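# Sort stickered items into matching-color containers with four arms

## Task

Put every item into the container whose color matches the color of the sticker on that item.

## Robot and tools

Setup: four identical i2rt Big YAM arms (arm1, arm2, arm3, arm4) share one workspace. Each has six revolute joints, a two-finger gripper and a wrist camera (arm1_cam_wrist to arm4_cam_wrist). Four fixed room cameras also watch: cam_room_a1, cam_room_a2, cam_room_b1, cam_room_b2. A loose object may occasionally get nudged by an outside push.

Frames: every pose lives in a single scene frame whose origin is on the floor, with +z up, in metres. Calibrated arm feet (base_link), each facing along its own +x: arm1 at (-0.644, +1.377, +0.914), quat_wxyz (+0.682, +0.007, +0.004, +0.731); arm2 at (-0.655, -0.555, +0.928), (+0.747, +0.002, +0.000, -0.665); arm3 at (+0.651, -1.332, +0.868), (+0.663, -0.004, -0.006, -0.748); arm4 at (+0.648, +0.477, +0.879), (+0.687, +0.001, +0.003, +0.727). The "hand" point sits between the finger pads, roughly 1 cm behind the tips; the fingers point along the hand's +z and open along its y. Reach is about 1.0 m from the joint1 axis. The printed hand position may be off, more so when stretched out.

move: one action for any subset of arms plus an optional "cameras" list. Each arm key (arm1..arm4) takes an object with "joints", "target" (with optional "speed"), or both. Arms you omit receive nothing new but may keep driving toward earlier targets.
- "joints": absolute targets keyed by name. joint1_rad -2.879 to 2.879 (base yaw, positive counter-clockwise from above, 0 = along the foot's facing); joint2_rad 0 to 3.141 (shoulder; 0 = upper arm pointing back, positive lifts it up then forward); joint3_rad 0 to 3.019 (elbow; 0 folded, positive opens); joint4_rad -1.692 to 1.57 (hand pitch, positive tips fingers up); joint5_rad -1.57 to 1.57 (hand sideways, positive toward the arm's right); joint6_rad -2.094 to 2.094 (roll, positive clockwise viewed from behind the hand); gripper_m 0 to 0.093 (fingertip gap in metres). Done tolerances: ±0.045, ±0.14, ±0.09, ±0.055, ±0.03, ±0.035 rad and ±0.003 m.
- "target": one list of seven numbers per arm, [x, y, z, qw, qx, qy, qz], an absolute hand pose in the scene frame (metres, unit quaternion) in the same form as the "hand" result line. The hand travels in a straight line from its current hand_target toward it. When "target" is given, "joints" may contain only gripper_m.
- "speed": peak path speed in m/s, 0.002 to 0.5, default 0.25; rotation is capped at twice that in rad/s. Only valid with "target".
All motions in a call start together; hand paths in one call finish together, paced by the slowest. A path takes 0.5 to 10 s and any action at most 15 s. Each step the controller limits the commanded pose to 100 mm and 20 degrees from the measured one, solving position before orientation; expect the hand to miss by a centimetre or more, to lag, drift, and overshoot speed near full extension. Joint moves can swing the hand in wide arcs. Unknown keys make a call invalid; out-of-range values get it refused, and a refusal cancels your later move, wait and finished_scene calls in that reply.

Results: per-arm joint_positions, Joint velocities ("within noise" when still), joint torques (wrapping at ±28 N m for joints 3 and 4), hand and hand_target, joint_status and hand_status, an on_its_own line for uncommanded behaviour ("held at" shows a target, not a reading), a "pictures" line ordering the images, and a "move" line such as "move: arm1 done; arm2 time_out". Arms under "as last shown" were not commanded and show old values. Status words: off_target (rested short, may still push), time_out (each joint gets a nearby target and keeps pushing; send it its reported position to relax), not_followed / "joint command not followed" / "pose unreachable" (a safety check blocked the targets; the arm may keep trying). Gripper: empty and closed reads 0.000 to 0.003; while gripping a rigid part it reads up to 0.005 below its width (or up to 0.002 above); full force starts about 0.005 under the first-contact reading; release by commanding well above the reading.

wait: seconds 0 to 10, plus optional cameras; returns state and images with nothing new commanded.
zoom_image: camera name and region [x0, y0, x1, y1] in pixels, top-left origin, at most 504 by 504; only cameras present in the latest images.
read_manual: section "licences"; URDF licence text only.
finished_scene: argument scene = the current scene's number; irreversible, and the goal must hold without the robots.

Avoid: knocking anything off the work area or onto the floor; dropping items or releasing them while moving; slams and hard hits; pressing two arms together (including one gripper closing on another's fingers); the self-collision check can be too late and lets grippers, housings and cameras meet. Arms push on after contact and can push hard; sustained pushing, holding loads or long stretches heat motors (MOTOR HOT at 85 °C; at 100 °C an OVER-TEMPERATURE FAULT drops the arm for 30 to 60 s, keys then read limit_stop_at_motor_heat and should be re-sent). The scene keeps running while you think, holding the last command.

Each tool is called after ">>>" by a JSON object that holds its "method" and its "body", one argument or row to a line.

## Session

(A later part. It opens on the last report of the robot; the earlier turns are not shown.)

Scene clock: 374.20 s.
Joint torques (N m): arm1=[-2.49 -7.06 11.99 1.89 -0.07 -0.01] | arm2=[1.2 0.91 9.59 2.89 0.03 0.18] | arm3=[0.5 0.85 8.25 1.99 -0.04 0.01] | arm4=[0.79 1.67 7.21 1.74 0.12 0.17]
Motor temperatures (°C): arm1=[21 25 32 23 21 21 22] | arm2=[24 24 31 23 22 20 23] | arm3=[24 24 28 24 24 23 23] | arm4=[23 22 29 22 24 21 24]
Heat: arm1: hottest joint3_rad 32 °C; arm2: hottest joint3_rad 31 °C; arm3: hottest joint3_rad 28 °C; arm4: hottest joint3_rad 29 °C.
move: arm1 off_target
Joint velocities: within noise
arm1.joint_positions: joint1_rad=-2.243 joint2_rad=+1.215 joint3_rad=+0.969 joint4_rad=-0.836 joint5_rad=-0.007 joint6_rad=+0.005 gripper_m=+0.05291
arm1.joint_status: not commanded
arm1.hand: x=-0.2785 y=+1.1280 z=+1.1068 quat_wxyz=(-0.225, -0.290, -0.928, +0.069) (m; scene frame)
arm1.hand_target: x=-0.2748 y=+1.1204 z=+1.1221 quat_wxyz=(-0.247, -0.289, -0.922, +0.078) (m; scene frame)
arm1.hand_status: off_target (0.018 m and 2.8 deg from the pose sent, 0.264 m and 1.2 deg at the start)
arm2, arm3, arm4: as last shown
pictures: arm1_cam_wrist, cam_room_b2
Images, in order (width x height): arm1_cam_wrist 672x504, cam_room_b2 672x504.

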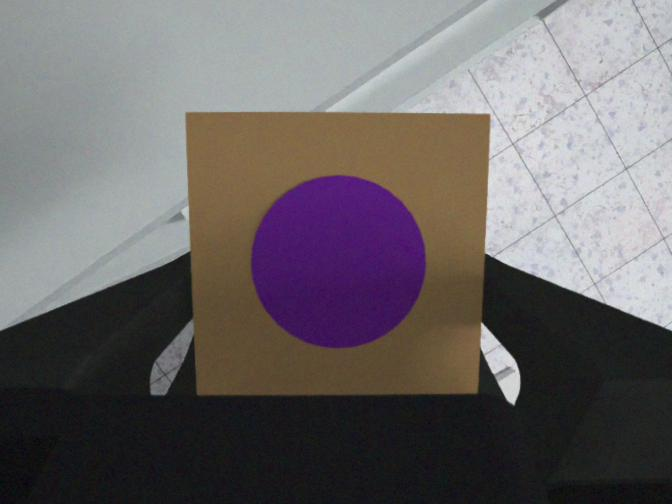

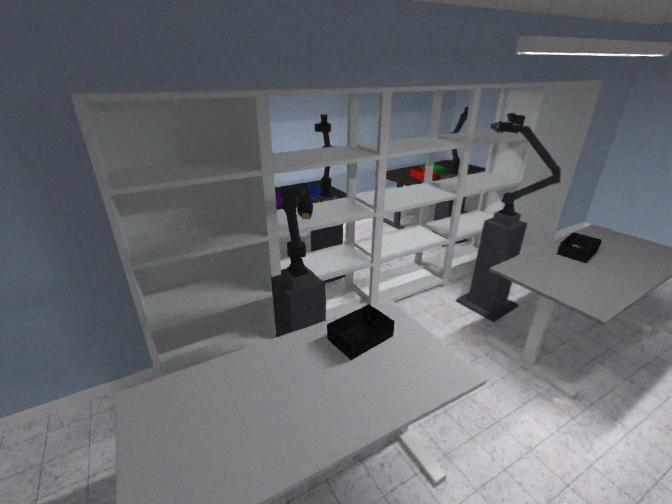

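>>> {"method": "move", "body": {
  "arm1": {"target": [0.008, 0.923, 1.122, 0.247, 0.2888, 0.9217, -0.0774], "speed": 0.25},
  "cameras": ["arm1_cam_wrist", "arm4_cam_wrist", "cam_room_b2", "cam_room_a2"]
}}

Scene clock: 388.13 s.
Joint torques (N m): arm1=[-3.31 -19.84 17.65 0.75 -0.03 0.03] | arm2=[1.08 1.03 9.59 2.89 0.02 0.18] | arm3=[0.67 0.79 8.24 1.98 -0.05 0] | arm4=[1.26 2.02 7.28 1.68 0.11 0.15]
Motor temperatures (°C): arm1=[21 25 34 23 21 21 22] | arm2=[24 24 31 23 22 20 23] | arm3=[24 24 28 24 24 23 23] | arm4=[23 22 29 22 24 21 24]
Heat: arm1: hottest joint3_rad 34 °C; arm2: hottest joint3_rad 31 °C; arm3: hottest joint3_rad 28 °C; arm4: hottest joint3_rad 29 °C.
move: arm1 off_target
Joint velocities: within noise
arm1.joint_positions: joint1_rad=-2.243 joint2_rad=+2.130 joint3_rad=+2.103 joint4_rad=-1.062 joint5_rad=-0.007 joint6_rad=+0.005 gripper_m=+0.05291
arm1.joint_status: not commanded
arm1.hand: x=-0.0015 y=+0.9369 z=+1.0902 quat_wxyz=(-0.221, -0.290, -0.929, +0.068) (m; scene frame)
arm1.hand_target: x=+0.0061 y=+0.9242 z=+1.1222 quat_wxyz=(-0.248, -0.289, -0.921, +0.078) (m; scene frame)
arm1.hand_status: off_target (0.036 m and 3.2 deg from the pose sent, 0.353 m and 2.8 deg at the start)
arm2, arm3, arm4: as last shown
pictures: arm1_cam_wrist, arm4_cam_wrist, cam_room_a2, cam_room_b2
Images, in order (width x height): arm1_cam_wrist 672x504, arm4_cam_wrist 672x504, cam_room_a2 672x504, cam_room_b2 672x504.

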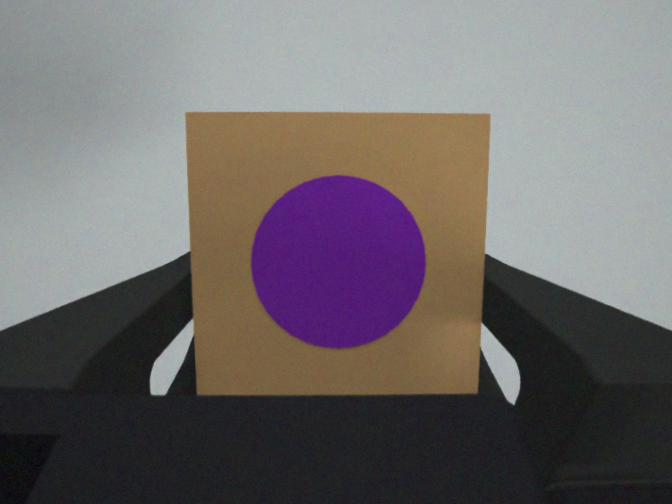

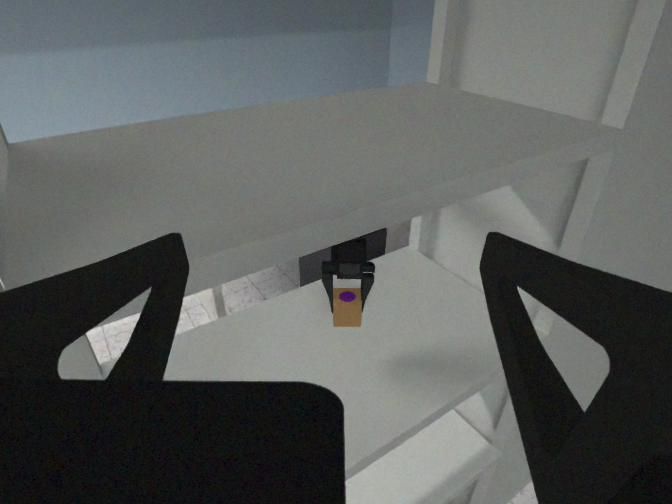

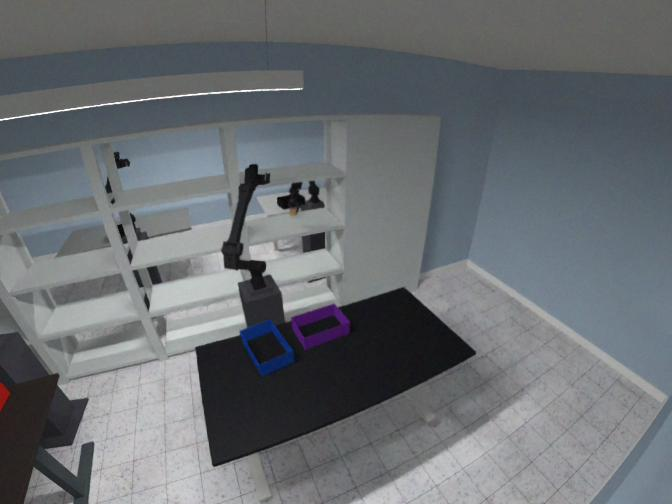

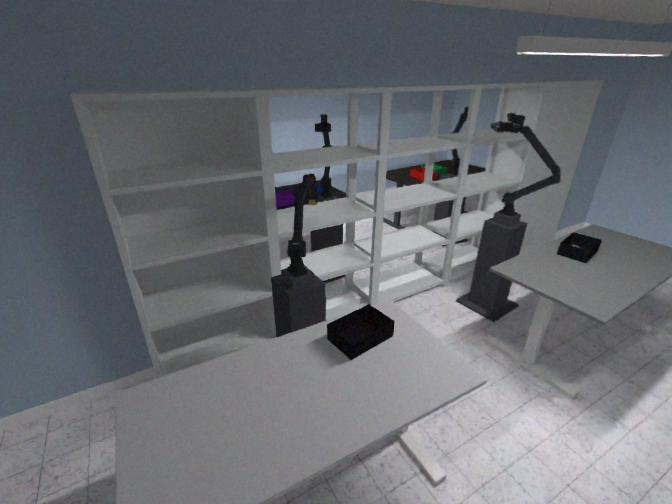

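>>> {"method": "move", "body": {
  "arm1": {"target": [0.008, 0.923, 1.104, 0.247, 0.2888, 0.9217, -0.0774], "speed": 0.05},
  "cameras": []
}}

>>> {"method": "move", "body": {
  "arm1": {"target": [0.008, 0.923, 1.096, 0.247, 0.2888, 0.9217, -0.0774], "speed": 0.05},
  "cameras": ["arm1_cam_wrist", "arm4_cam_wrist"]
}}

Scene clock: 392.10 s.
Joint torques (N m): arm1=[-2.73 -19.6 14.32 2.02 0.01 0.01] | arm2=[1.2 0.91 9.62 2.84 0.03 0.19] | arm3=[0.44 0.91 8.25 1.96 -0.03 0] | arm4=[1.2 1.73 7.23 1.69 0.14 0.15]
Motor temperatures (°C): arm1=[21 26 35 23 21 21 22] | arm2=[24 24 31 23 22 20 23] | arm3=[24 24 28 24 24 23 23] | arm4=[23 22 29 22 24 21 24]
Heat: arm1: hottest joint3_rad 35 °C; arm2: hottest joint3_rad 31 °C; arm3: hottest joint3_rad 28 °C; arm4: hottest joint3_rad 29 °C.
move: arm1 off_target
Joint velocities: within noise
arm1.joint_positions: joint1_rad=-2.243 joint2_rad=+2.130 joint3_rad=+2.103 joint4_rad=-1.052 joint5_rad=-0.007 joint6_rad=+0.005 gripper_m=+0.05291
arm1.joint_status: not commanded
arm1.hand: x=+0.0003 y=+0.9357 z=+1.0913 quat_wxyz=(-0.226, -0.290, -0.927, +0.069) (m; scene frame)
arm1.hand_target: x=+0.0071 y=+0.9235 z=+1.1043 quat_wxyz=(-0.247, -0.289, -0.922, +0.078) (m; scene frame)
arm1.hand_status: off_target (0.020 m and 2.6 deg from the pose sent, 0.022 m and 3.2 deg at the start)
arm2, arm3, arm4: as last shown
pictures: none
No camera images: "cameras" was empty.

Scene clock: 393.07 s.
Joint torques (N m): arm1=[-3.25 -19.72 12.75 2.07 0.01 -0.02] | arm2=[1.2 0.97 9.61 2.88 0.01 0.18] | arm3=[0.5 0.85 8.25 1.98 -0.04 -0.01] | arm4=[1.38 1.96 7.3 1.73 0.1 0.17]
Motor temperatures (°C): arm1=[21 26 35 23 21 21 22] | arm2=[24 24 31 23 22 20 23] | arm3=[24 24 28 24 24 23 23] | arm4=[23 22 29 22 24 21 24]
Heat: arm1: hottest joint3_rad 35 °C; arm2: hottest joint3_rad 31 °C; arm3: hottest joint3_rad 28 °C; arm4: hottest joint3_rad 29 °C.
move: arm1 off_target
Joint velocities: within noise
arm1.joint_positions: joint1_rad=-2.243 joint2_rad=+2.130 joint3_rad=+2.103 joint4_rad=-1.033 joint5_rad=-0.007 joint6_rad=+0.005 gripper_m=+0.05291
arm1.joint_status: not commanded
arm1.hand: x=+0.0037 y=+0.9333 z=+1.0935 quat_wxyz=(-0.235, -0.289, -0.925, +0.072) (m; scene frame)
arm1.hand_target: x=+0.0076 y=+0.9232 z=+1.0961 quat_wxyz=(-0.247, -0.289, -0.922, +0.077) (m; scene frame)
arm1.hand_status: off_target (0.011 m and 1.6 deg from the pose sent, 0.016 m and 2.6 deg at the start)
arm2, arm3, arm4: as last shown
pictures: arm1_cam_wrist, arm4_cam_wrist
Images, in order (width x height): arm1_cam_wrist 672x504, arm4_cam_wrist 672x504.

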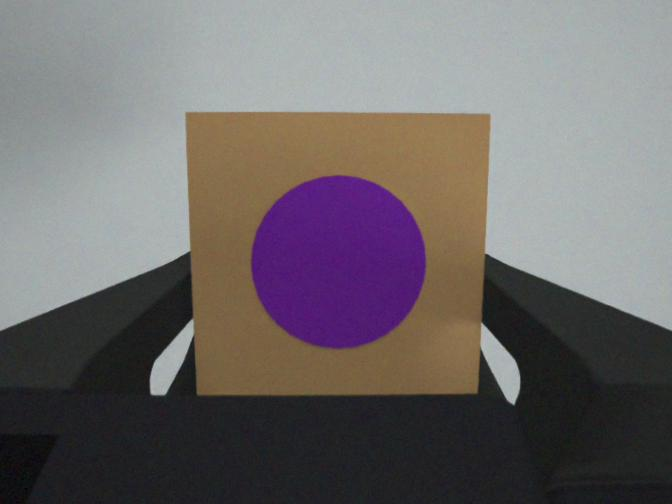

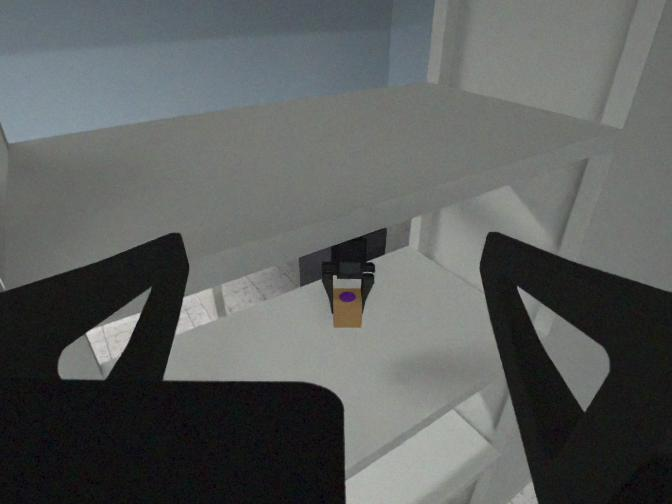

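>>> {"method": "move", "body": {
  "arm1": {"target": [0.006, 0.928, 1.075, 0.247, 0.2888, 0.9217, -0.0774], "speed": 0.05},
  "cameras": []
}}

>>> {"method": "move", "body": {
  "arm1": {"target": [0.006, 0.928, 1.065, 0.247, 0.2888, 0.9217, -0.0774], "speed": 0.05},
  "cameras": ["arm1_cam_wrist", "arm4_cam_wrist"]
}}

Scene clock: 398.20 s.
Joint torques (N m): arm1=[-2.08 -20.42 11.96 2.04 0.09 0.04] | arm2=[1.2 0.97 9.61 2.86 0.02 0.18] | arm3=[0.56 0.79 8.25 1.98 -0.04 0.01] | arm4=[0.91 1.55 7.28 1.7 0.11 0.17]
Motor temperatures (°C): arm1=[21 26 35 23 21 21 22] | arm2=[24 24 31 23 22 20 23] | arm3=[24 24 28 24 24 23 23] | arm4=[23 22 29 22 24 21 24]
Heat: arm1: hottest joint3_rad 35 °C; arm2: hottest joint3_rad 31 °C; arm3: hottest joint3_rad 28 °C; arm4: hottest joint3_rad 29 °C.
move: arm1 done
Joint velocities: within noise
arm1.joint_positions: joint1_rad=-2.243 joint2_rad=+2.130 joint3_rad=+2.042 joint4_rad=-0.971 joint5_rad=-0.007 joint6_rad=+0.005 gripper_m=+0.05291
arm1.joint_status: not commanded
arm1.hand: x=+0.0022 y=+0.9341 z=+1.0699 quat_wxyz=(-0.235, -0.289, -0.925, +0.072) (m; scene frame)
arm1.hand_target: x=+0.0058 y=+0.9280 z=+1.0753 quat_wxyz=(-0.247, -0.289, -0.922, +0.078) (m; scene frame)
arm1.hand_status: done (0.009 m and 1.6 deg from the pose sent, 0.019 m and 1.6 deg at the start)
arm2, arm3, arm4: as last shown
pictures: none
No camera images: "cameras" was empty.

Scene clock: 399.17 s.
Joint torques (N m): arm1=[-2.96 -19.49 11.6 1.91 0.05 0] | arm2=[1.2 0.85 9.61 2.89 0.02 0.18] | arm3=[0.62 0.91 8.24 1.99 -0.03 0.01] | arm4=[1.03 1.96 7.35 1.76 0.14 0.15]
Motor temperatures (°C): arm1=[21 26 35 23 21 21 22] | arm2=[24 24 31 23 22 20 23] | arm3=[24 24 28 24 24 23 23] | arm4=[23 22 29 22 24 21 24]
Heat: arm1: hottest joint3_rad 35 °C; arm2: hottest joint3_rad 31 °C; arm3: hottest joint3_rad 28 °C; arm4: hottest joint3_rad 29 °C.
move: arm1 done
Joint velocities: within noise
arm1.joint_positions: joint1_rad=-2.243 joint2_rad=+2.130 joint3_rad=+2.024 joint4_rad=-0.948 joint5_rad=-0.007 joint6_rad=+0.005 gripper_m=+0.05291
arm1.joint_status: not commanded
arm1.hand: x=+0.0026 y=+0.9338 z=+1.0638 quat_wxyz=(-0.238, -0.289, -0.925, +0.073) (m; scene frame)
arm1.hand_target: x=+0.0058 y=+0.9280 z=+1.0652 quat_wxyz=(-0.247, -0.289, -0.922, +0.077) (m; scene frame)
arm1.hand_status: done (0.007 m and 1.2 deg from the pose sent, 0.009 m and 1.6 deg at the start)
arm2, arm3, arm4: as last shown
pictures: arm1_cam_wrist, arm4_cam_wrist
Images, in order (width x height): arm1_cam_wrist 672x504, arm4_cam_wrist 672x504.

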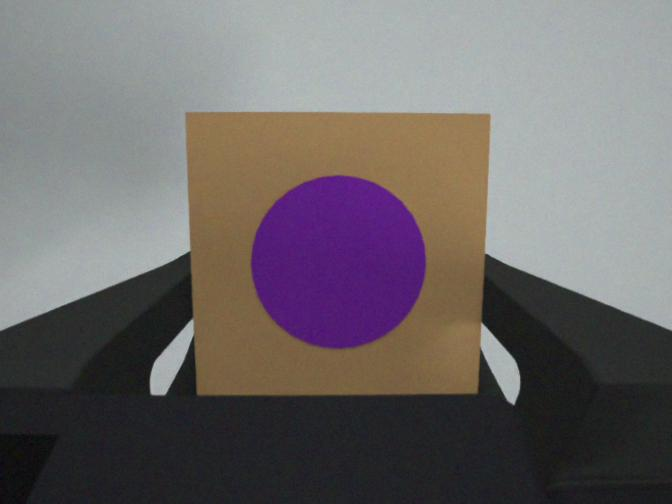

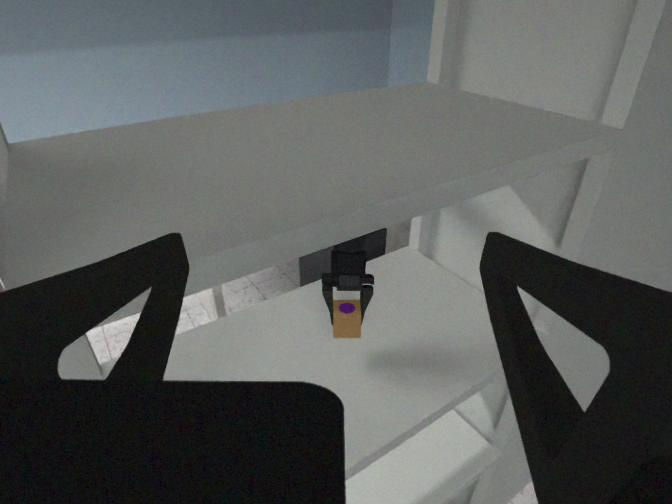

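>>> {"method": "move", "body": {
  "arm1": {"target": [0.006, 0.928, 1.055, 0.247, 0.2888, 0.9217, -0.0774], "speed": 0.05},
  "cameras": ["arm4_cam_wrist"]
}}

>>> {"method": "zoom_image", "body": {
  "camera": "arm4_cam_wrist",
  "region": [280, 230, 430, 380]
}}

>>> {"method": "move", "body": {
  "arm1": {"target": [0.006, 0.928, 1.045, 0.247, 0.2888, 0.9217, -0.0774], "speed": 0.05},
  "cameras": ["arm4_cam_wrist"]
}}

>>> {"method": "zoom_image", "body": {
  "camera": "arm4_cam_wrist",
  "region": [280, 230, 430, 380]
}}

Scene clock: 406.17 s.
Joint torques (N m): arm1=[-2.84 -19.49 11.81 2.24 0.07 0.03] | arm2=[1.08 1.03 9.59 2.88 0.02 0.18] | arm3=[0.5 1.03 8.23 1.99 -0.04 0] | arm4=[1.44 1.73 7.3 1.77 0.11 0.15]
Motor temperatures (°C): arm1=[21 27 35 23 21 21 22] | arm2=[24 24 31 23 22 20 23] | arm3=[24 24 28 24 24 23 23] | arm4=[23 22 29 22 24 21 24]
Heat: arm1: hottest joint3_rad 35 °C; arm2: hottest joint3_rad 31 °C; arm3: hottest joint3_rad 28 °C; arm4: hottest joint3_rad 29 °C.
move: arm1 done
Joint velocities: within noise
arm1.joint_positions: joint1_rad=-2.243 joint2_rad=+2.130 joint3_rad=+2.005 joint4_rad=-0.924 joint5_rad=-0.007 joint6_rad=+0.005 gripper_m=+0.05291
arm1.joint_status: not commanded
arm1.hand: x=+0.0026 y=+0.9338 z=+1.0571 quat_wxyz=(-0.240, -0.288, -0.924, +0.074) (m; scene frame)
arm1.hand_target: x=+0.0058 y=+0.9280 z=+1.0552 quat_wxyz=(-0.247, -0.289, -0.922, +0.078) (m; scene frame)
arm1.hand_status: done (0.007 m and 1.0 deg from the pose sent, 0.011 m and 1.2 deg at the start)
arm2, arm3, arm4: as last shown
pictures: arm4_cam_wrist
Images, in order (width x height): arm4_cam_wrist 672x504.

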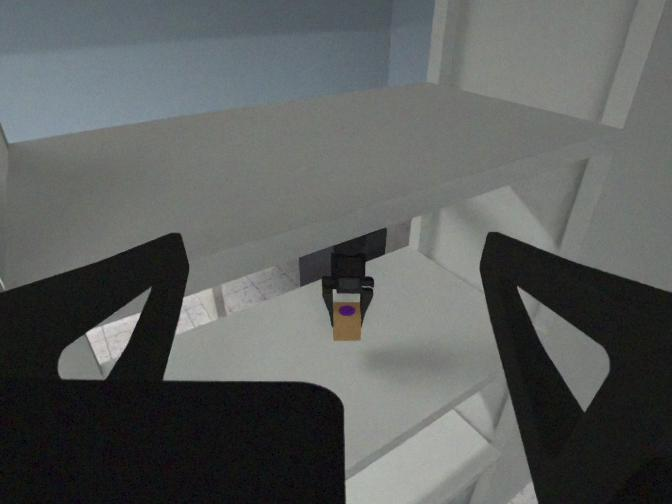

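Scaled by 3.360.

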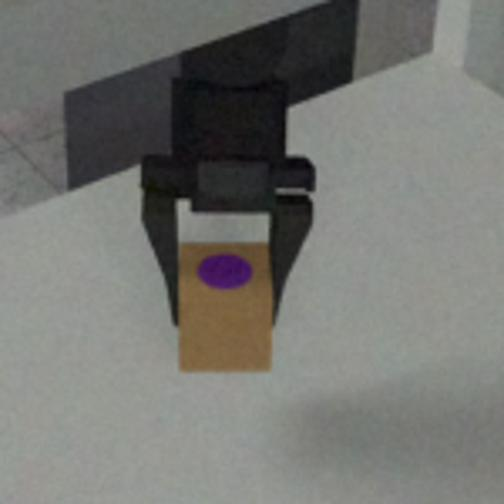

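Scene clock: 407.13 s.
Joint torques (N m): arm1=[-2.37 -19.84 11.64 2.07 0.08 0.04] | arm2=[1.14 0.97 9.59 2.88 0.02 0.19] | arm3=[0.67 0.91 8.28 1.98 -0.04 0] | arm4=[0.79 1.85 7.34 1.81 0.14 0.13]
Motor temperatures (°C): arm1=[21 27 35 23 21 21 22] | arm2=[24 24 31 23 22 20 23] | arm3=[24 24 28 24 24 23 23] | arm4=[23 22 29 22 24 21 24]
Heat: arm1: hottest joint3_rad 35 °C; arm2: hottest joint3_rad 31 °C; arm3: hottest joint3_rad 28 °C; arm4: hottest joint3_rad 29 °C.
move: arm1 done
Joint velocities: within noise
arm1.joint_positions: joint1_rad=-2.243 joint2_rad=+2.132 joint3_rad=+1.986 joint4_rad=-0.901 joint5_rad=-0.007 joint6_rad=+0.005 gripper_m=+0.05291
arm1.joint_status: not commanded
arm1.hand: x=+0.0025 y=+0.9337 z=+1.0496 quat_wxyz=(-0.241, -0.288, -0.924, +0.074) (m; scene frame)
arm1.hand_target: x=+0.0057 y=+0.9281 z=+1.0450 quat_wxyz=(-0.247, -0.289, -0.922, +0.077) (m; scene frame)
arm1.hand_status: done (0.008 m and 0.8 deg from the pose sent, 0.014 m and 1.0 deg at the start)
arm2.joint_positions: joint1_rad=+2.112 joint2_rad=+0.601 joint3_rad=+1.399 joint4_rad=-0.708 joint5_rad=+0.000 joint6_rad=-0.012 gripper_m=+0.09402
arm2.joint_status: not commanded
arm2.hand: x=-0.4507 y=-0.3989 z=+1.6252 quat_wxyz=(-0.701, +0.221, -0.636, -0.235) (m; scene frame)
arm2.hand_target: x=-0.4524 y=-0.3985 z=+1.6279 quat_wxyz=(-0.702, +0.218, -0.633, -0.242) (m; scene frame)
arm2.hand_status: not commanded
arm3.joint_positions: joint1_rad=-1.980 joint2_rad=+0.607 joint3_rad=+1.393 joint4_rad=-0.707 joint5_rad=+0.001 joint6_rad=-0.006 gripper_m=+0.09402
arm3.joint_status: not commanded
arm3.hand: x=+0.4221 y=-1.1879 z=+1.5573 quat_wxyz=(+0.190, -0.657, +0.181, +0.707) (m; scene frame)
arm3.hand_target: x=+0.4285 y=-1.1887 z=+1.5641 quat_wxyz=(+0.193, -0.649, +0.184, +0.713) (m; scene frame)
arm3.hand_status: not commanded
arm4.joint_positions: joint1_rad=+0.899 joint2_rad=+0.603 joint3_rad=+1.400 joint4_rad=-0.709 joint5_rad=-0.001 joint6_rad=-0.012 gripper_m=+0.09400
arm4.joint_status: not commanded
arm4.hand: x=+0.4388 y=+0.6301 z=+1.5760 quat_wxyz=(-0.226, +0.643, -0.202, -0.703) (m; scene frame)
arm4.hand_target: x=+0.4397 y=+0.6282 z=+1.5786 quat_wxyz=(-0.221, +0.638, -0.203, -0.709) (m; scene frame)
arm4.hand_status: not commanded
pictures: arm4_cam_wrist
Images, in order (width x height): arm4_cam_wrist 672x504.

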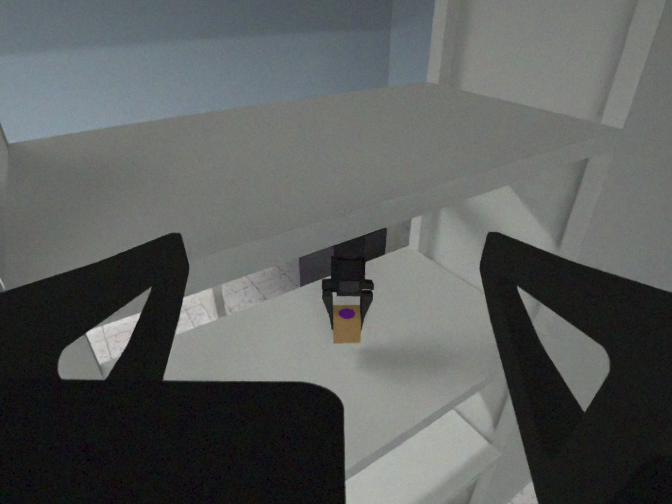

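Scaled by 3.360.

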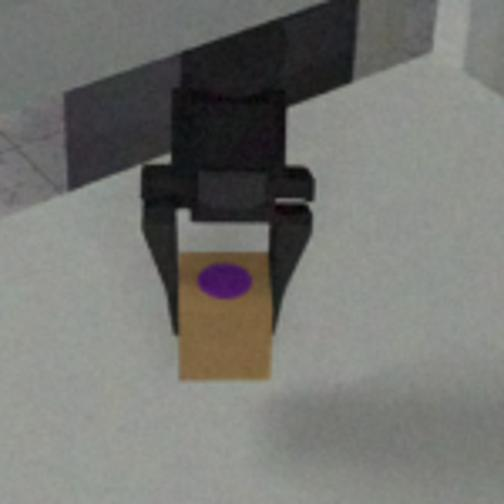

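>>> {"method": "move", "body": {
  "arm1": {"target": [0.006, 0.928, 1.035, 0.247, 0.2888, 0.9217, -0.0774], "speed": 0.05},
  "cameras": []
}}

>>> {"method": "move", "body": {
  "arm1": {"target": [0.006, 0.928, 1.025, 0.247, 0.2888, 0.9217, -0.0774], "speed": 0.05},
  "cameras": ["arm4_cam_wrist"]
}}

>>> {"method": "zoom_image", "body": {
  "camera": "arm4_cam_wrist",
  "region": [280, 230, 430, 380]
}}

Scene clock: 460.60 s.
Joint torques (N m): arm1=[-1.79 -19.96 11.43 1.87 0.08 0] | arm2=[1.2 1.03 9.62 2.85 0.02 0.19] | arm3=[0.44 0.85 8.21 1.94 -0.03 0.01] | arm4=[0.85 2.02 7.31 1.66 0.13 0.15]
Motor temperatures (°C): arm1=[21 27 34 23 21 21 23] | arm2=[24 24 31 23 22 20 23] | arm3=[24 24 29 24 24 23 23] | arm4=[23 22 29 22 24 21 24]
Heat: arm1: hottest joint3_rad 34 °C; arm2: hottest joint3_rad 31 °C; arm3: hottest joint3_rad 29 °C; arm4: hottest joint3_rad 29 °C.
move: arm1 done
Joint velocities: within noise
arm1.joint_positions: joint1_rad=-2.243 joint2_rad=+2.138 joint3_rad=+1.969 joint4_rad=-0.878 joint5_rad=-0.007 joint6_rad=+0.005 gripper_m=+0.05291
arm1.joint_status: not commanded
arm1.hand: x=+0.0025 y=+0.9337 z=+1.0384 quat_wxyz=(-0.240, -0.288, -0.924, +0.074) (m; scene frame)
arm1.hand_target: x=+0.0058 y=+0.9280 z=+1.0350 quat_wxyz=(-0.247, -0.289, -0.922, +0.077) (m; scene frame)
arm1.hand_status: done (0.007 m and 0.9 deg from the pose sent, 0.016 m and 0.8 deg at the start)
arm2, arm3, arm4: as last shown
pictures: none
No camera images: "cameras" was empty.

Scene clock: 461.57 s.
Joint torques (N m): arm1=[-2.08 -20.25 11.69 2.06 0.07 0.01] | arm2=[1.2 1.03 9.61 2.89 0.02 0.18] | arm3=[0.5 1.14 8.25 1.98 -0.04 0] | arm4=[0.97 1.9 7.3 1.72 0.12 0.13]
Motor temperatures (°C): arm1=[21 27 34 23 21 21 23] | arm2=[24 24 31 23 22 20 23] | arm3=[24 24 29 24 24 23 23] | arm4=[23 22 29 22 24 21 24]
Heat: arm1: hottest joint3_rad 34 °C; arm2: hottest joint3_rad 31 °C; arm3: hottest joint3_rad 29 °C; arm4: hottest joint3_rad 29 °C.
move: arm1 done
Joint velocities: within noise
arm1.joint_positions: joint1_rad=-2.243 joint2_rad=+2.144 joint3_rad=+1.953 joint4_rad=-0.856 joint5_rad=-0.007 joint6_rad=+0.005 gripper_m=+0.05291
arm1.joint_status: not commanded
arm1.hand: x=+0.0026 y=+0.9335 z=+1.0290 quat_wxyz=(-0.241, -0.288, -0.924, +0.074) (m; scene frame)
arm1.hand_target: x=+0.0058 y=+0.9280 z=+1.0252 quat_wxyz=(-0.247, -0.289, -0.922, +0.077) (m; scene frame)
arm1.hand_status: done (0.008 m and 0.8 deg from the pose sent, 0.015 m and 0.9 deg at the start)
arm2, arm3, arm4: as last shown
pictures: arm4_cam_wrist
Images, in order (width x height): arm4_cam_wrist 672x504.

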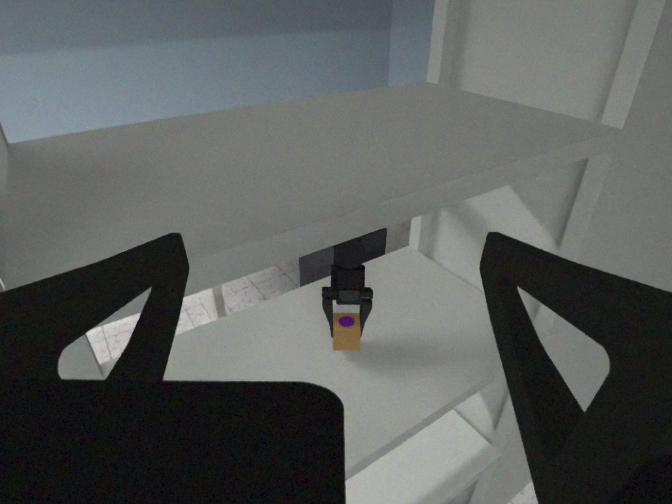

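Scaled by 3.360.

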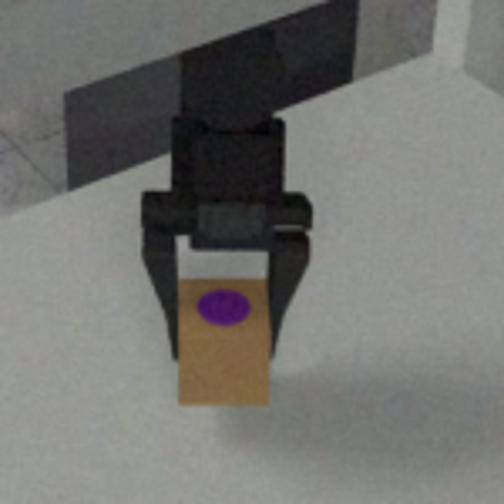

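>>> {"method": "move", "body": {
  "arm1": {"target": [0.006, 0.928, 1.011, 0.247, 0.2888, 0.9217, -0.0774], "speed": 0.05},
  "cameras": ["arm4_cam_wrist"]
}}

>>> {"method": "zoom_image", "body": {
  "camera": "arm4_cam_wrist",
  "region": [280, 230, 430, 380]
}}

>>> {"method": "move", "body": {
  "arm1": {"target": [0.006, 0.928, 1.001, 0.247, 0.2888, 0.9217, -0.0774], "speed": 0.05},
  "cameras": ["arm4_cam_wrist"]
}}

>>> {"method": "zoom_image", "body": {
  "camera": "arm4_cam_wrist",
  "region": [280, 230, 430, 380]
}}

Scene clock: 467.60 s.
Joint torques (N m): arm1=[-2.49 -20.01 11.47 2.02 0.07 0.04] | arm2=[1.2 1.03 9.63 2.86 0.02 0.18] | arm3=[0.62 0.85 8.24 1.95 -0.03 0] | arm4=[1.32 1.73 7.28 1.68 0.13 0.15]
Motor temperatures (°C): arm1=[21 27 34 23 21 21 23] | arm2=[24 24 31 23 22 20 23] | arm3=[24 24 29 24 24 23 23] | arm4=[23 22 29 22 24 21 24]
Heat: arm1: hottest joint3_rad 34 °C; arm2: hottest joint3_rad 31 °C; arm3: hottest joint3_rad 29 °C; arm4: hottest joint3_rad 29 °C.
move: arm1 done
Joint velocities: within noise
arm1.joint_positions: joint1_rad=-2.243 joint2_rad=+2.155 joint3_rad=+1.931 joint4_rad=-0.825 joint5_rad=-0.007 joint6_rad=+0.005 gripper_m=+0.05291
arm1.joint_status: not commanded
arm1.hand: x=+0.0024 y=+0.9335 z=+1.0135 quat_wxyz=(-0.240, -0.288, -0.924, +0.074) (m; scene frame)
arm1.hand_target: x=+0.0058 y=+0.9280 z=+1.0111 quat_wxyz=(-0.247, -0.289, -0.922, +0.077) (m; scene frame)
arm1.hand_status: done (0.007 m and 1.0 deg from the pose sent, 0.019 m and 0.9 deg at the start)
arm2, arm3, arm4: as last shown
pictures: arm4_cam_wrist
Images, in order (width x height): arm4_cam_wrist 672x504.

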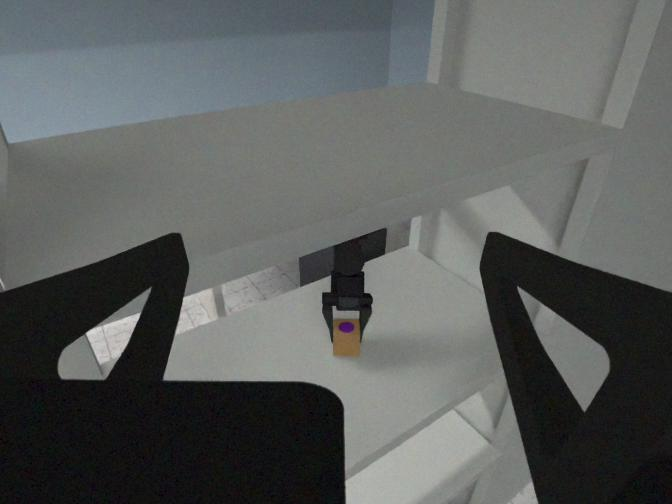

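Scaled by 3.360.

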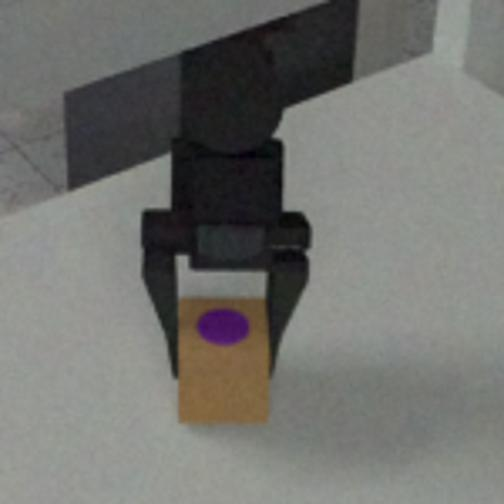

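Scene clock: 468.57 s.
Joint torques (N m): arm1=[-1.9 -19.72 11.02 2.02 0.08 0.04] | arm2=[1.26 0.97 9.57 2.89 0.03 0.18] | arm3=[0.5 0.91 8.2 1.96 -0.04 0] | arm4=[1.44 1.96 7.28 1.76 0.12 0.15]
Motor temperatures (°C): arm1=[21 27 34 23 21 21 23] | arm2=[24 24 31 23 22 20 23] | arm3=[24 24 29 24 24 23 23] | arm4=[23 22 29 22 24 21 24]
Heat: arm1: hottest joint3_rad 34 °C; arm2: hottest joint3_rad 31 °C; arm3: hottest joint3_rad 29 °C; arm4: hottest joint3_rad 29 °C.
move: arm1 done
Joint velocities: within noise
arm1.joint_positions: joint1_rad=-2.243 joint2_rad=+2.157 joint3_rad=+1.921 joint4_rad=-0.803 joint5_rad=-0.007 joint6_rad=+0.005 gripper_m=+0.05291
arm1.joint_status: not commanded
arm1.hand: x=+0.0037 y=+0.9326 z=+1.0101 quat_wxyz=(-0.245, -0.288, -0.923, +0.075) (m; scene frame)
arm1.hand_target: x=+0.0058 y=+0.9281 z=+1.0012 quat_wxyz=(-0.247, -0.289, -0.922, +0.077) (m; scene frame)
arm1.hand_status: done (0.010 m and 0.4 deg from the pose sent, 0.014 m and 1.0 deg at the start)
arm2, arm3, arm4: as last shown
pictures: arm4_cam_wrist
Images, in order (width x height): arm4_cam_wrist 672x504.

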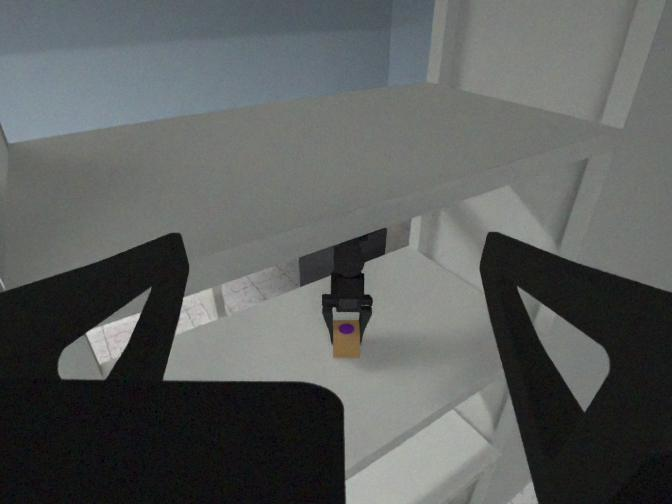

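Scaled by 3.360.

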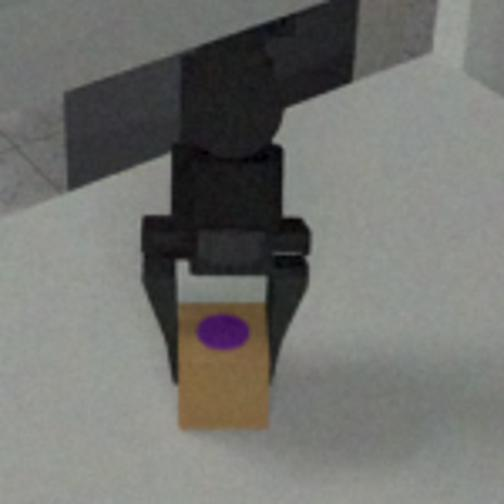

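>>> {"method": "move", "body": {
  "arm1": {"joints": {"gripper_m": 0.093}},
  "cameras": ["arm1_cam_wrist", "arm4_cam_wrist"]
}}

>>> {"method": "zoom_image", "body": {
  "camera": "arm4_cam_wrist",
  "region": [280, 230, 430, 380]
}}

Scene clock: 483.30 s.
Joint torques (N m): arm1=[-2.37 -19.08 11.14 1.96 0.08 0.03] | arm2=[1.2 0.97 9.59 2.91 0.02 0.18] | arm3=[0.56 0.97 8.28 1.98 -0.04 0.01] | arm4=[0.91 1.61 7.39 1.77 0.11 0.14]
Motor temperatures (°C): arm1=[21 28 35 23 21 21 23] | arm2=[24 24 31 23 22 20 23] | arm3=[24 24 29 24 24 23 23] | arm4=[23 22 29 22 24 21 24]
Heat: arm1: hottest joint3_rad 35 °C; arm2: hottest joint3_rad 31 °C; arm3: hottest joint3_rad 29 °C; arm4: hottest joint3_rad 29 °C.
move: arm1 done
Joint velocities: within noise
arm1.joint_positions: joint1_rad=-2.243 joint2_rad=+2.157 joint3_rad=+1.921 joint4_rad=-0.802 joint5_rad=-0.007 joint6_rad=+0.005 gripper_m=+0.09297
arm1.joint_status: all done
arm1.hand: x=+0.0040 y=+0.9324 z=+1.0103 quat_wxyz=(-0.245, -0.288, -0.923, +0.076) (m; scene frame)
arm1.hand_target: x=+0.0057 y=+0.9281 z=+1.0012 quat_wxyz=(-0.247, -0.289, -0.922, +0.077) (m; scene frame)
arm1.hand_status: not commanded
arm2, arm3, arm4: as last shown
pictures: arm1_cam_wrist, arm4_cam_wrist
Images, in order (width x height): arm1_cam_wrist 672x504, arm4_cam_wrist 672x504.

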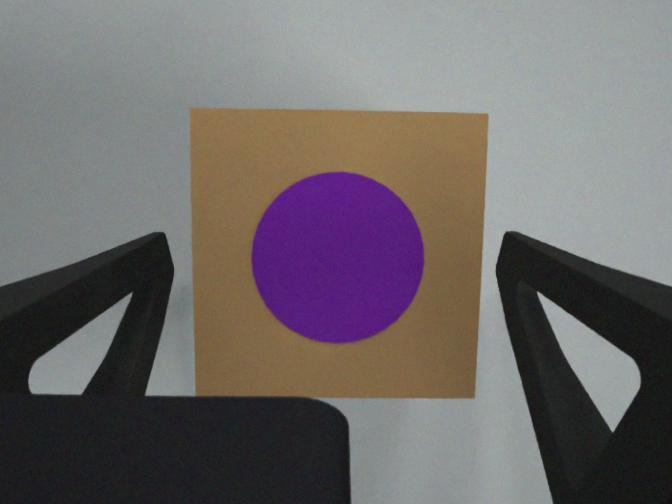

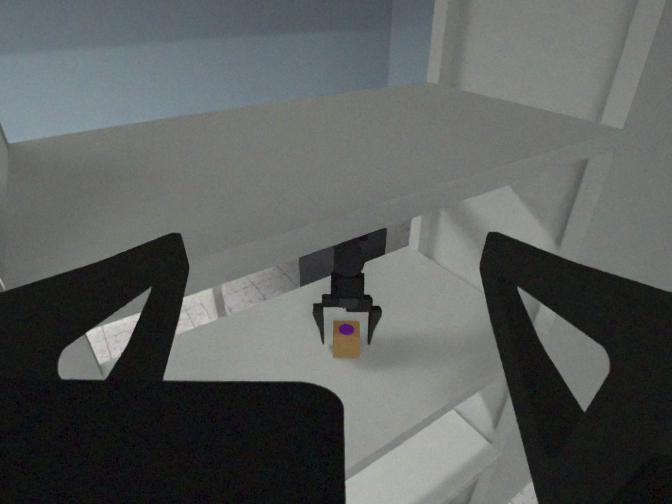

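Scaled by 3.360.

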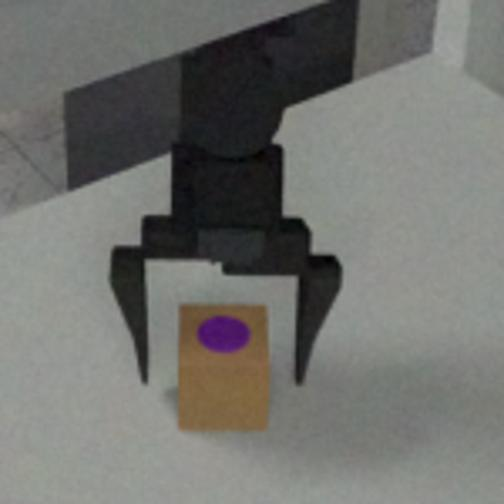

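>>> {"method": "move", "body": {
  "arm1": {"target": [-0.05, 0.967, 1.08, 0.247, 0.2888, 0.9217, -0.0774], "speed": 0.2},
  "cameras": ["arm4_cam_wrist"]
}}

>>> {"method": "move", "body": {
  "arm1": {"target": [-0.2745, 1.1202, 1.13, 0.247, 0.2888, 0.9217, -0.0774], "speed": 0.4},
  "cameras": ["arm4_cam_wrist"]
}}

Scene clock: 490.27 s.
Joint torques (N m): arm1=[-2.37 -18.43 11.44 0.73 0.03 -0.02] | arm2=[1.32 1.03 9.61 2.89 0.02 0.18] | arm3=[0.5 0.85 8.25 1.98 -0.04 -0.02] | arm4=[1.32 1.55 7.3 1.66 0.09 0.14]
Motor temperatures (°C): arm1=[21 28 35 23 21 21 23] | arm2=[24 24 31 23 22 20 23] | arm3=[24 24 29 24 24 23 23] | arm4=[23 22 29 22 24 21 24]
Heat: arm1: hottest joint3_rad 35 °C; arm2: hottest joint3_rad 31 °C; arm3: hottest joint3_rad 29 °C; arm4: hottest joint3_rad 29 °C.
move: arm1 done
Joint velocities: within noise
arm1.joint_positions: joint1_rad=-2.244 joint2_rad=+1.934 joint3_rad=+1.732 joint4_rad=-0.828 joint5_rad=-0.007 joint6_rad=+0.009 gripper_m=+0.09297
arm1.joint_status: not commanded
arm1.hand: x=-0.0477 y=+0.9682 z=+1.0767 quat_wxyz=(-0.249, -0.290, -0.921, +0.076) (m; scene frame)
arm1.hand_target: x=-0.0500 y=+0.9670 z=+1.0798 quat_wxyz=(-0.247, -0.289, -0.922, +0.077) (m; scene frame)
arm1.hand_status: done (0.004 m and 0.3 deg from the pose sent, 0.095 m and 0.3 deg at the start)
arm2, arm3, arm4: as last shown
pictures: arm4_cam_wrist
Images, in order (width x height): arm4_cam_wrist 672x504.

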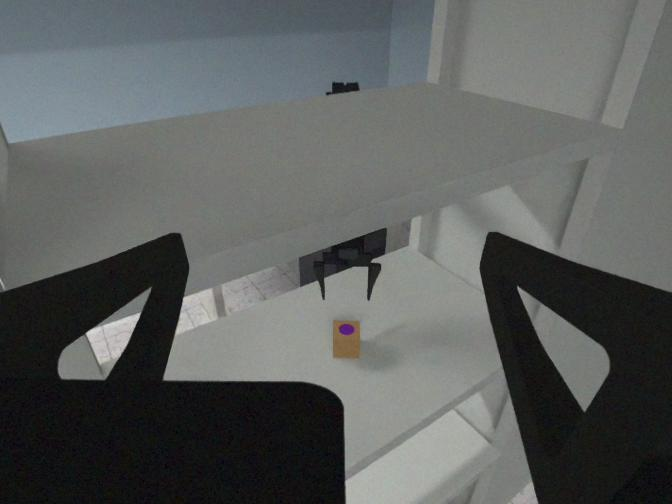

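Scene clock: 491.67 s.
Joint torques (N m): arm1=[-3.08 -5.07 11.33 1.07 -0.04 -0.04] | arm2=[1.14 0.97 9.59 2.89 0.02 0.19] | arm3=[0.73 0.73 8.28 1.98 -0.04 0] | arm4=[1.2 2.37 7.36 1.63 0.15 0.14]
Motor temperatures (°C): arm1=[21 28 35 23 21 21 23] | arm2=[24 24 31 23 22 20 23] | arm3=[24 24 29 24 24 23 23] | arm4=[23 22 29 22 24 21 24]
Heat: arm1: hottest joint3_rad 35 °C; arm2: hottest joint3_rad 31 °C; arm3: hottest joint3_rad 29 °C; arm4: hottest joint3_rad 29 °C.
move: arm1 done
Joint velocities: within noise
arm1.joint_positions: joint1_rad=-2.244 joint2_rad=+1.183 joint3_rad=+0.997 joint4_rad=-0.827 joint5_rad=-0.008 joint6_rad=+0.006 gripper_m=+0.09297
arm1.joint_status: not commanded
arm1.hand: x=-0.2718 y=+1.1235 z=+1.1349 quat_wxyz=(-0.256, -0.287, -0.920, +0.079) (m; scene frame)
arm1.hand_target: x=-0.2746 y=+1.1202 z=+1.1300 quat_wxyz=(-0.247, -0.289, -0.922, +0.077) (m; scene frame)
arm1.hand_status: done (0.007 m and 1.1 deg from the pose sent, 0.278 m and 0.3 deg at the start)
arm2, arm3, arm4: as last shown
pictures: arm4_cam_wrist
Images, in order (width x height): arm4_cam_wrist 672x504.

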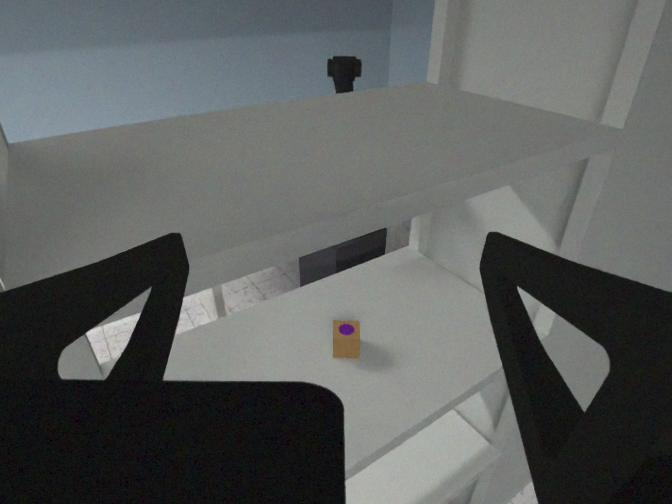

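>>> {"method": "move", "body": {
  "arm4": {"joints": {"joint1_rad": 0.906, "joint2_rad": 0.8, "joint3_rad": 1.3, "joint4_rad": -1.5}},
  "cameras": []
}}

>>> {"method": "move", "body": {
  "arm4": {"target": [0.2785, 0.7338, 1.125, 0.0774, -0.9217, 0.2888, 0.247], "speed": 0.3},
  "cameras": ["arm4_cam_wrist"]
}}

>>> {"method": "move", "body": {
  "arm4": {"target": [0.0896, 0.865, 1.1, 0.0774, -0.9217, 0.2888, 0.247], "speed": 0.3},
  "cameras": ["arm4_cam_wrist", "cam_room_a2"]
}}

Scene clock: 501.10 s.
Joint torques (N m): arm1=[-2.78 -5.48 11.34 0.94 -0.01 -0.06] | arm2=[1.14 1.03 9.61 2.91 0.03 0.18] | arm3=[0.5 0.97 8.23 2 -0.04 0] | arm4=[1.03 -1.79 9.95 0.44 0.08 0.13]
Motor temperatures (°C): arm1=[21 28 36 23 21 21 22] | arm2=[24 24 31 23 22 20 23] | arm3=[24 24 29 24 24 23 23] | arm4=[23 22 29 22 24 21 24]
Heat: arm1: hottest joint3_rad 36 °C; arm2: hottest joint3_rad 31 °C; arm3: hottest joint3_rad 29 °C; arm4: hottest joint3_rad 29 °C.
move: arm4 done
Joint velocities: within noise
arm1: as last shown
arm1.joint_positions: joint1_rad=-2.244 joint2_rad=+1.183 joint3_rad=+0.997 joint4_rad=-0.827 joint5_rad=-0.008 joint6_rad=+0.005 gripper_m=+0.09297
arm2.joint_positions: joint1_rad=+2.112 joint2_rad=+0.601 joint3_rad=+1.399 joint4_rad=-0.708 joint5_rad=+0.000 joint6_rad=-0.012 gripper_m=+0.09402
arm2.joint_status: not commanded
arm2.hand: x=-0.4507 y=-0.3989 z=+1.6252 quat_wxyz=(-0.701, +0.221, -0.636, -0.235) (m; scene frame)
arm2.hand_target: x=-0.4524 y=-0.3985 z=+1.6279 quat_wxyz=(-0.702, +0.218, -0.633, -0.242) (m; scene frame)
arm2.hand_status: not commanded
arm3.joint_positions: joint1_rad=-1.980 joint2_rad=+0.607 joint3_rad=+1.393 joint4_rad=-0.707 joint5_rad=+0.001 joint6_rad=-0.006 gripper_m=+0.09402
arm3.joint_status: not commanded
arm3.hand: x=+0.4221 y=-1.1879 z=+1.5573 quat_wxyz=(+0.190, -0.657, +0.181, +0.707) (m; scene frame)
arm3.hand_target: x=+0.4285 y=-1.1887 z=+1.5641 quat_wxyz=(+0.193, -0.649, +0.184, +0.713) (m; scene frame)
arm3.hand_status: not commanded
arm4.joint_positions: joint1_rad=+0.899 joint2_rad=+0.798 joint3_rad=+1.278 joint4_rad=-1.489 joint5_rad=-0.001 joint6_rad=-0.012 gripper_m=+0.09400
arm4.joint_status: all done
arm4.hand: x=+0.4246 y=+0.6382 z=+1.2972 quat_wxyz=(-0.083, +0.917, -0.286, -0.266) (m; scene frame)
arm4.hand_target: x=+0.4247 y=+0.6362 z=+1.3054 quat_wxyz=(-0.082, +0.915, -0.288, -0.270) (m; scene frame)
arm4.hand_status: not commanded
pictures: none
No camera images: "cameras" was empty.

Scene clock: 502.60 s.
Joint torques (N m): arm1=[-2.37 -5.36 11.49 1.09 -0.04 -0.04] | arm2=[1.2 0.97 9.61 2.85 0.02 0.19] | arm3=[0.44 0.73 8.25 1.95 -0.03 0] | arm4=[1.67 -10.29 9.25 1.33 0.22 0.19]
Motor temperatures (°C): arm1=[21 28 36 23 21 21 22] | arm2=[24 24 31 23 22 20 23] | arm3=[24 24 29 24 24 23 23] | arm4=[23 22 30 22 24 21 24]
Heat: arm1: hottest joint3_rad 36 °C; arm2: hottest joint3_rad 31 °C; arm3: hottest joint3_rad 29 °C; arm4: hottest joint3_rad 30 °C.
move: arm4 done
Joint velocities: within noise
arm1, arm2, arm3: as last shown
arm4.joint_positions: joint1_rad=+0.906 joint2_rad=+1.205 joint3_rad=+1.070 joint4_rad=-0.934 joint5_rad=+0.005 joint6_rad=-0.010 gripper_m=+0.09400
arm4.joint_status: not commanded
arm4.hand: x=+0.2835 y=+0.7346 z=+1.1213 quat_wxyz=(-0.076, +0.925, -0.287, -0.237) (m; scene frame)
arm4.hand_target: x=+0.2786 y=+0.7337 z=+1.1249 quat_wxyz=(-0.077, +0.922, -0.289, -0.247) (m; scene frame)
arm4.hand_status: done (0.006 m and 1.2 deg from the pose sent, 0.245 m and 2.3 deg at the start)
pictures: arm4_cam_wrist
Images, in order (width x height): arm4_cam_wrist 672x504.

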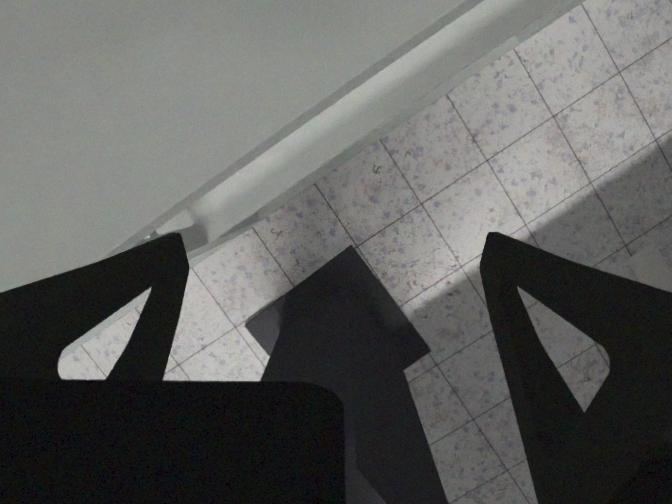

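Scene clock: 504.03 s.
Joint torques (N m): arm1=[-2.84 -5.48 11.32 0.8 -0.05 -0.06] | arm2=[1.03 1.08 9.59 2.89 0.02 0.18] | arm3=[0.44 0.79 8.18 1.99 -0.04 0.01] | arm4=[1.61 -19.25 12.81 0.35 0.16 0.16]
Motor temperatures (°C): arm1=[21 27 36 23 21 21 22] | arm2=[24 24 31 23 22 20 23] | arm3=[24 24 29 24 24 23 23] | arm4=[23 22 30 22 24 21 24]
Heat: arm1: hottest joint3_rad 36 °C; arm2: hottest joint3_rad 31 °C; arm3: hottest joint3_rad 29 °C; arm4: hottest joint3_rad 30 °C.
move: arm4 off_target
Joint velocities: within noise
arm1, arm2, arm3: as last shown
arm4.joint_positions: joint1_rad=+0.906 joint2_rad=+1.793 joint3_rad=+1.628 joint4_rad=-0.906 joint5_rad=+0.005 joint6_rad=-0.010 gripper_m=+0.09400
arm4.joint_status: not commanded
arm4.hand: x=+0.1032 y=+0.8600 z=+1.0870 quat_wxyz=(-0.075, +0.925, -0.287, -0.237) (m; scene frame)
arm4.hand_target: x=+0.0903 y=+0.8644 z=+1.0999 quat_wxyz=(-0.077, +0.922, -0.289, -0.247) (m; scene frame)
arm4.hand_status: off_target (0.019 m and 1.3 deg from the pose sent, 0.235 m and 1.2 deg at the start)
pictures: arm4_cam_wrist, cam_room_a2
Images, in order (width x height): arm4_cam_wrist 672x504, cam_room_a2 672x504.

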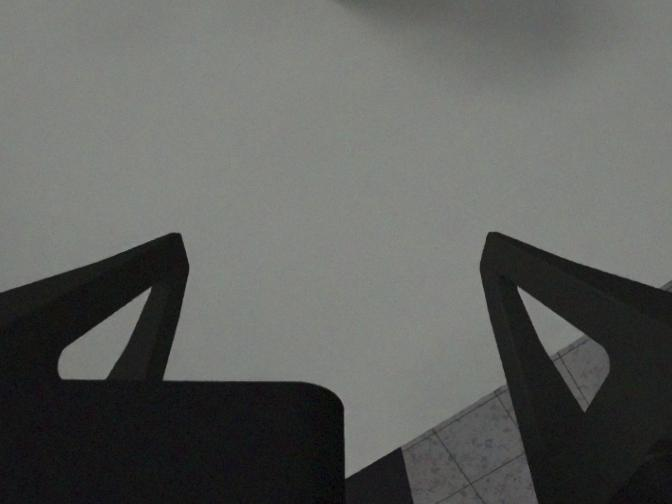

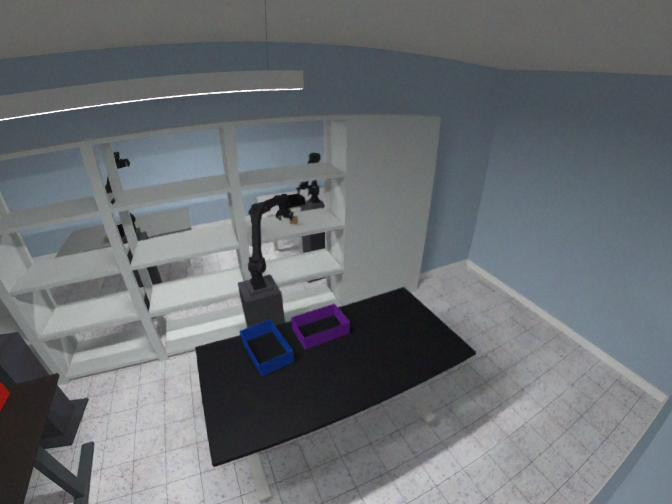

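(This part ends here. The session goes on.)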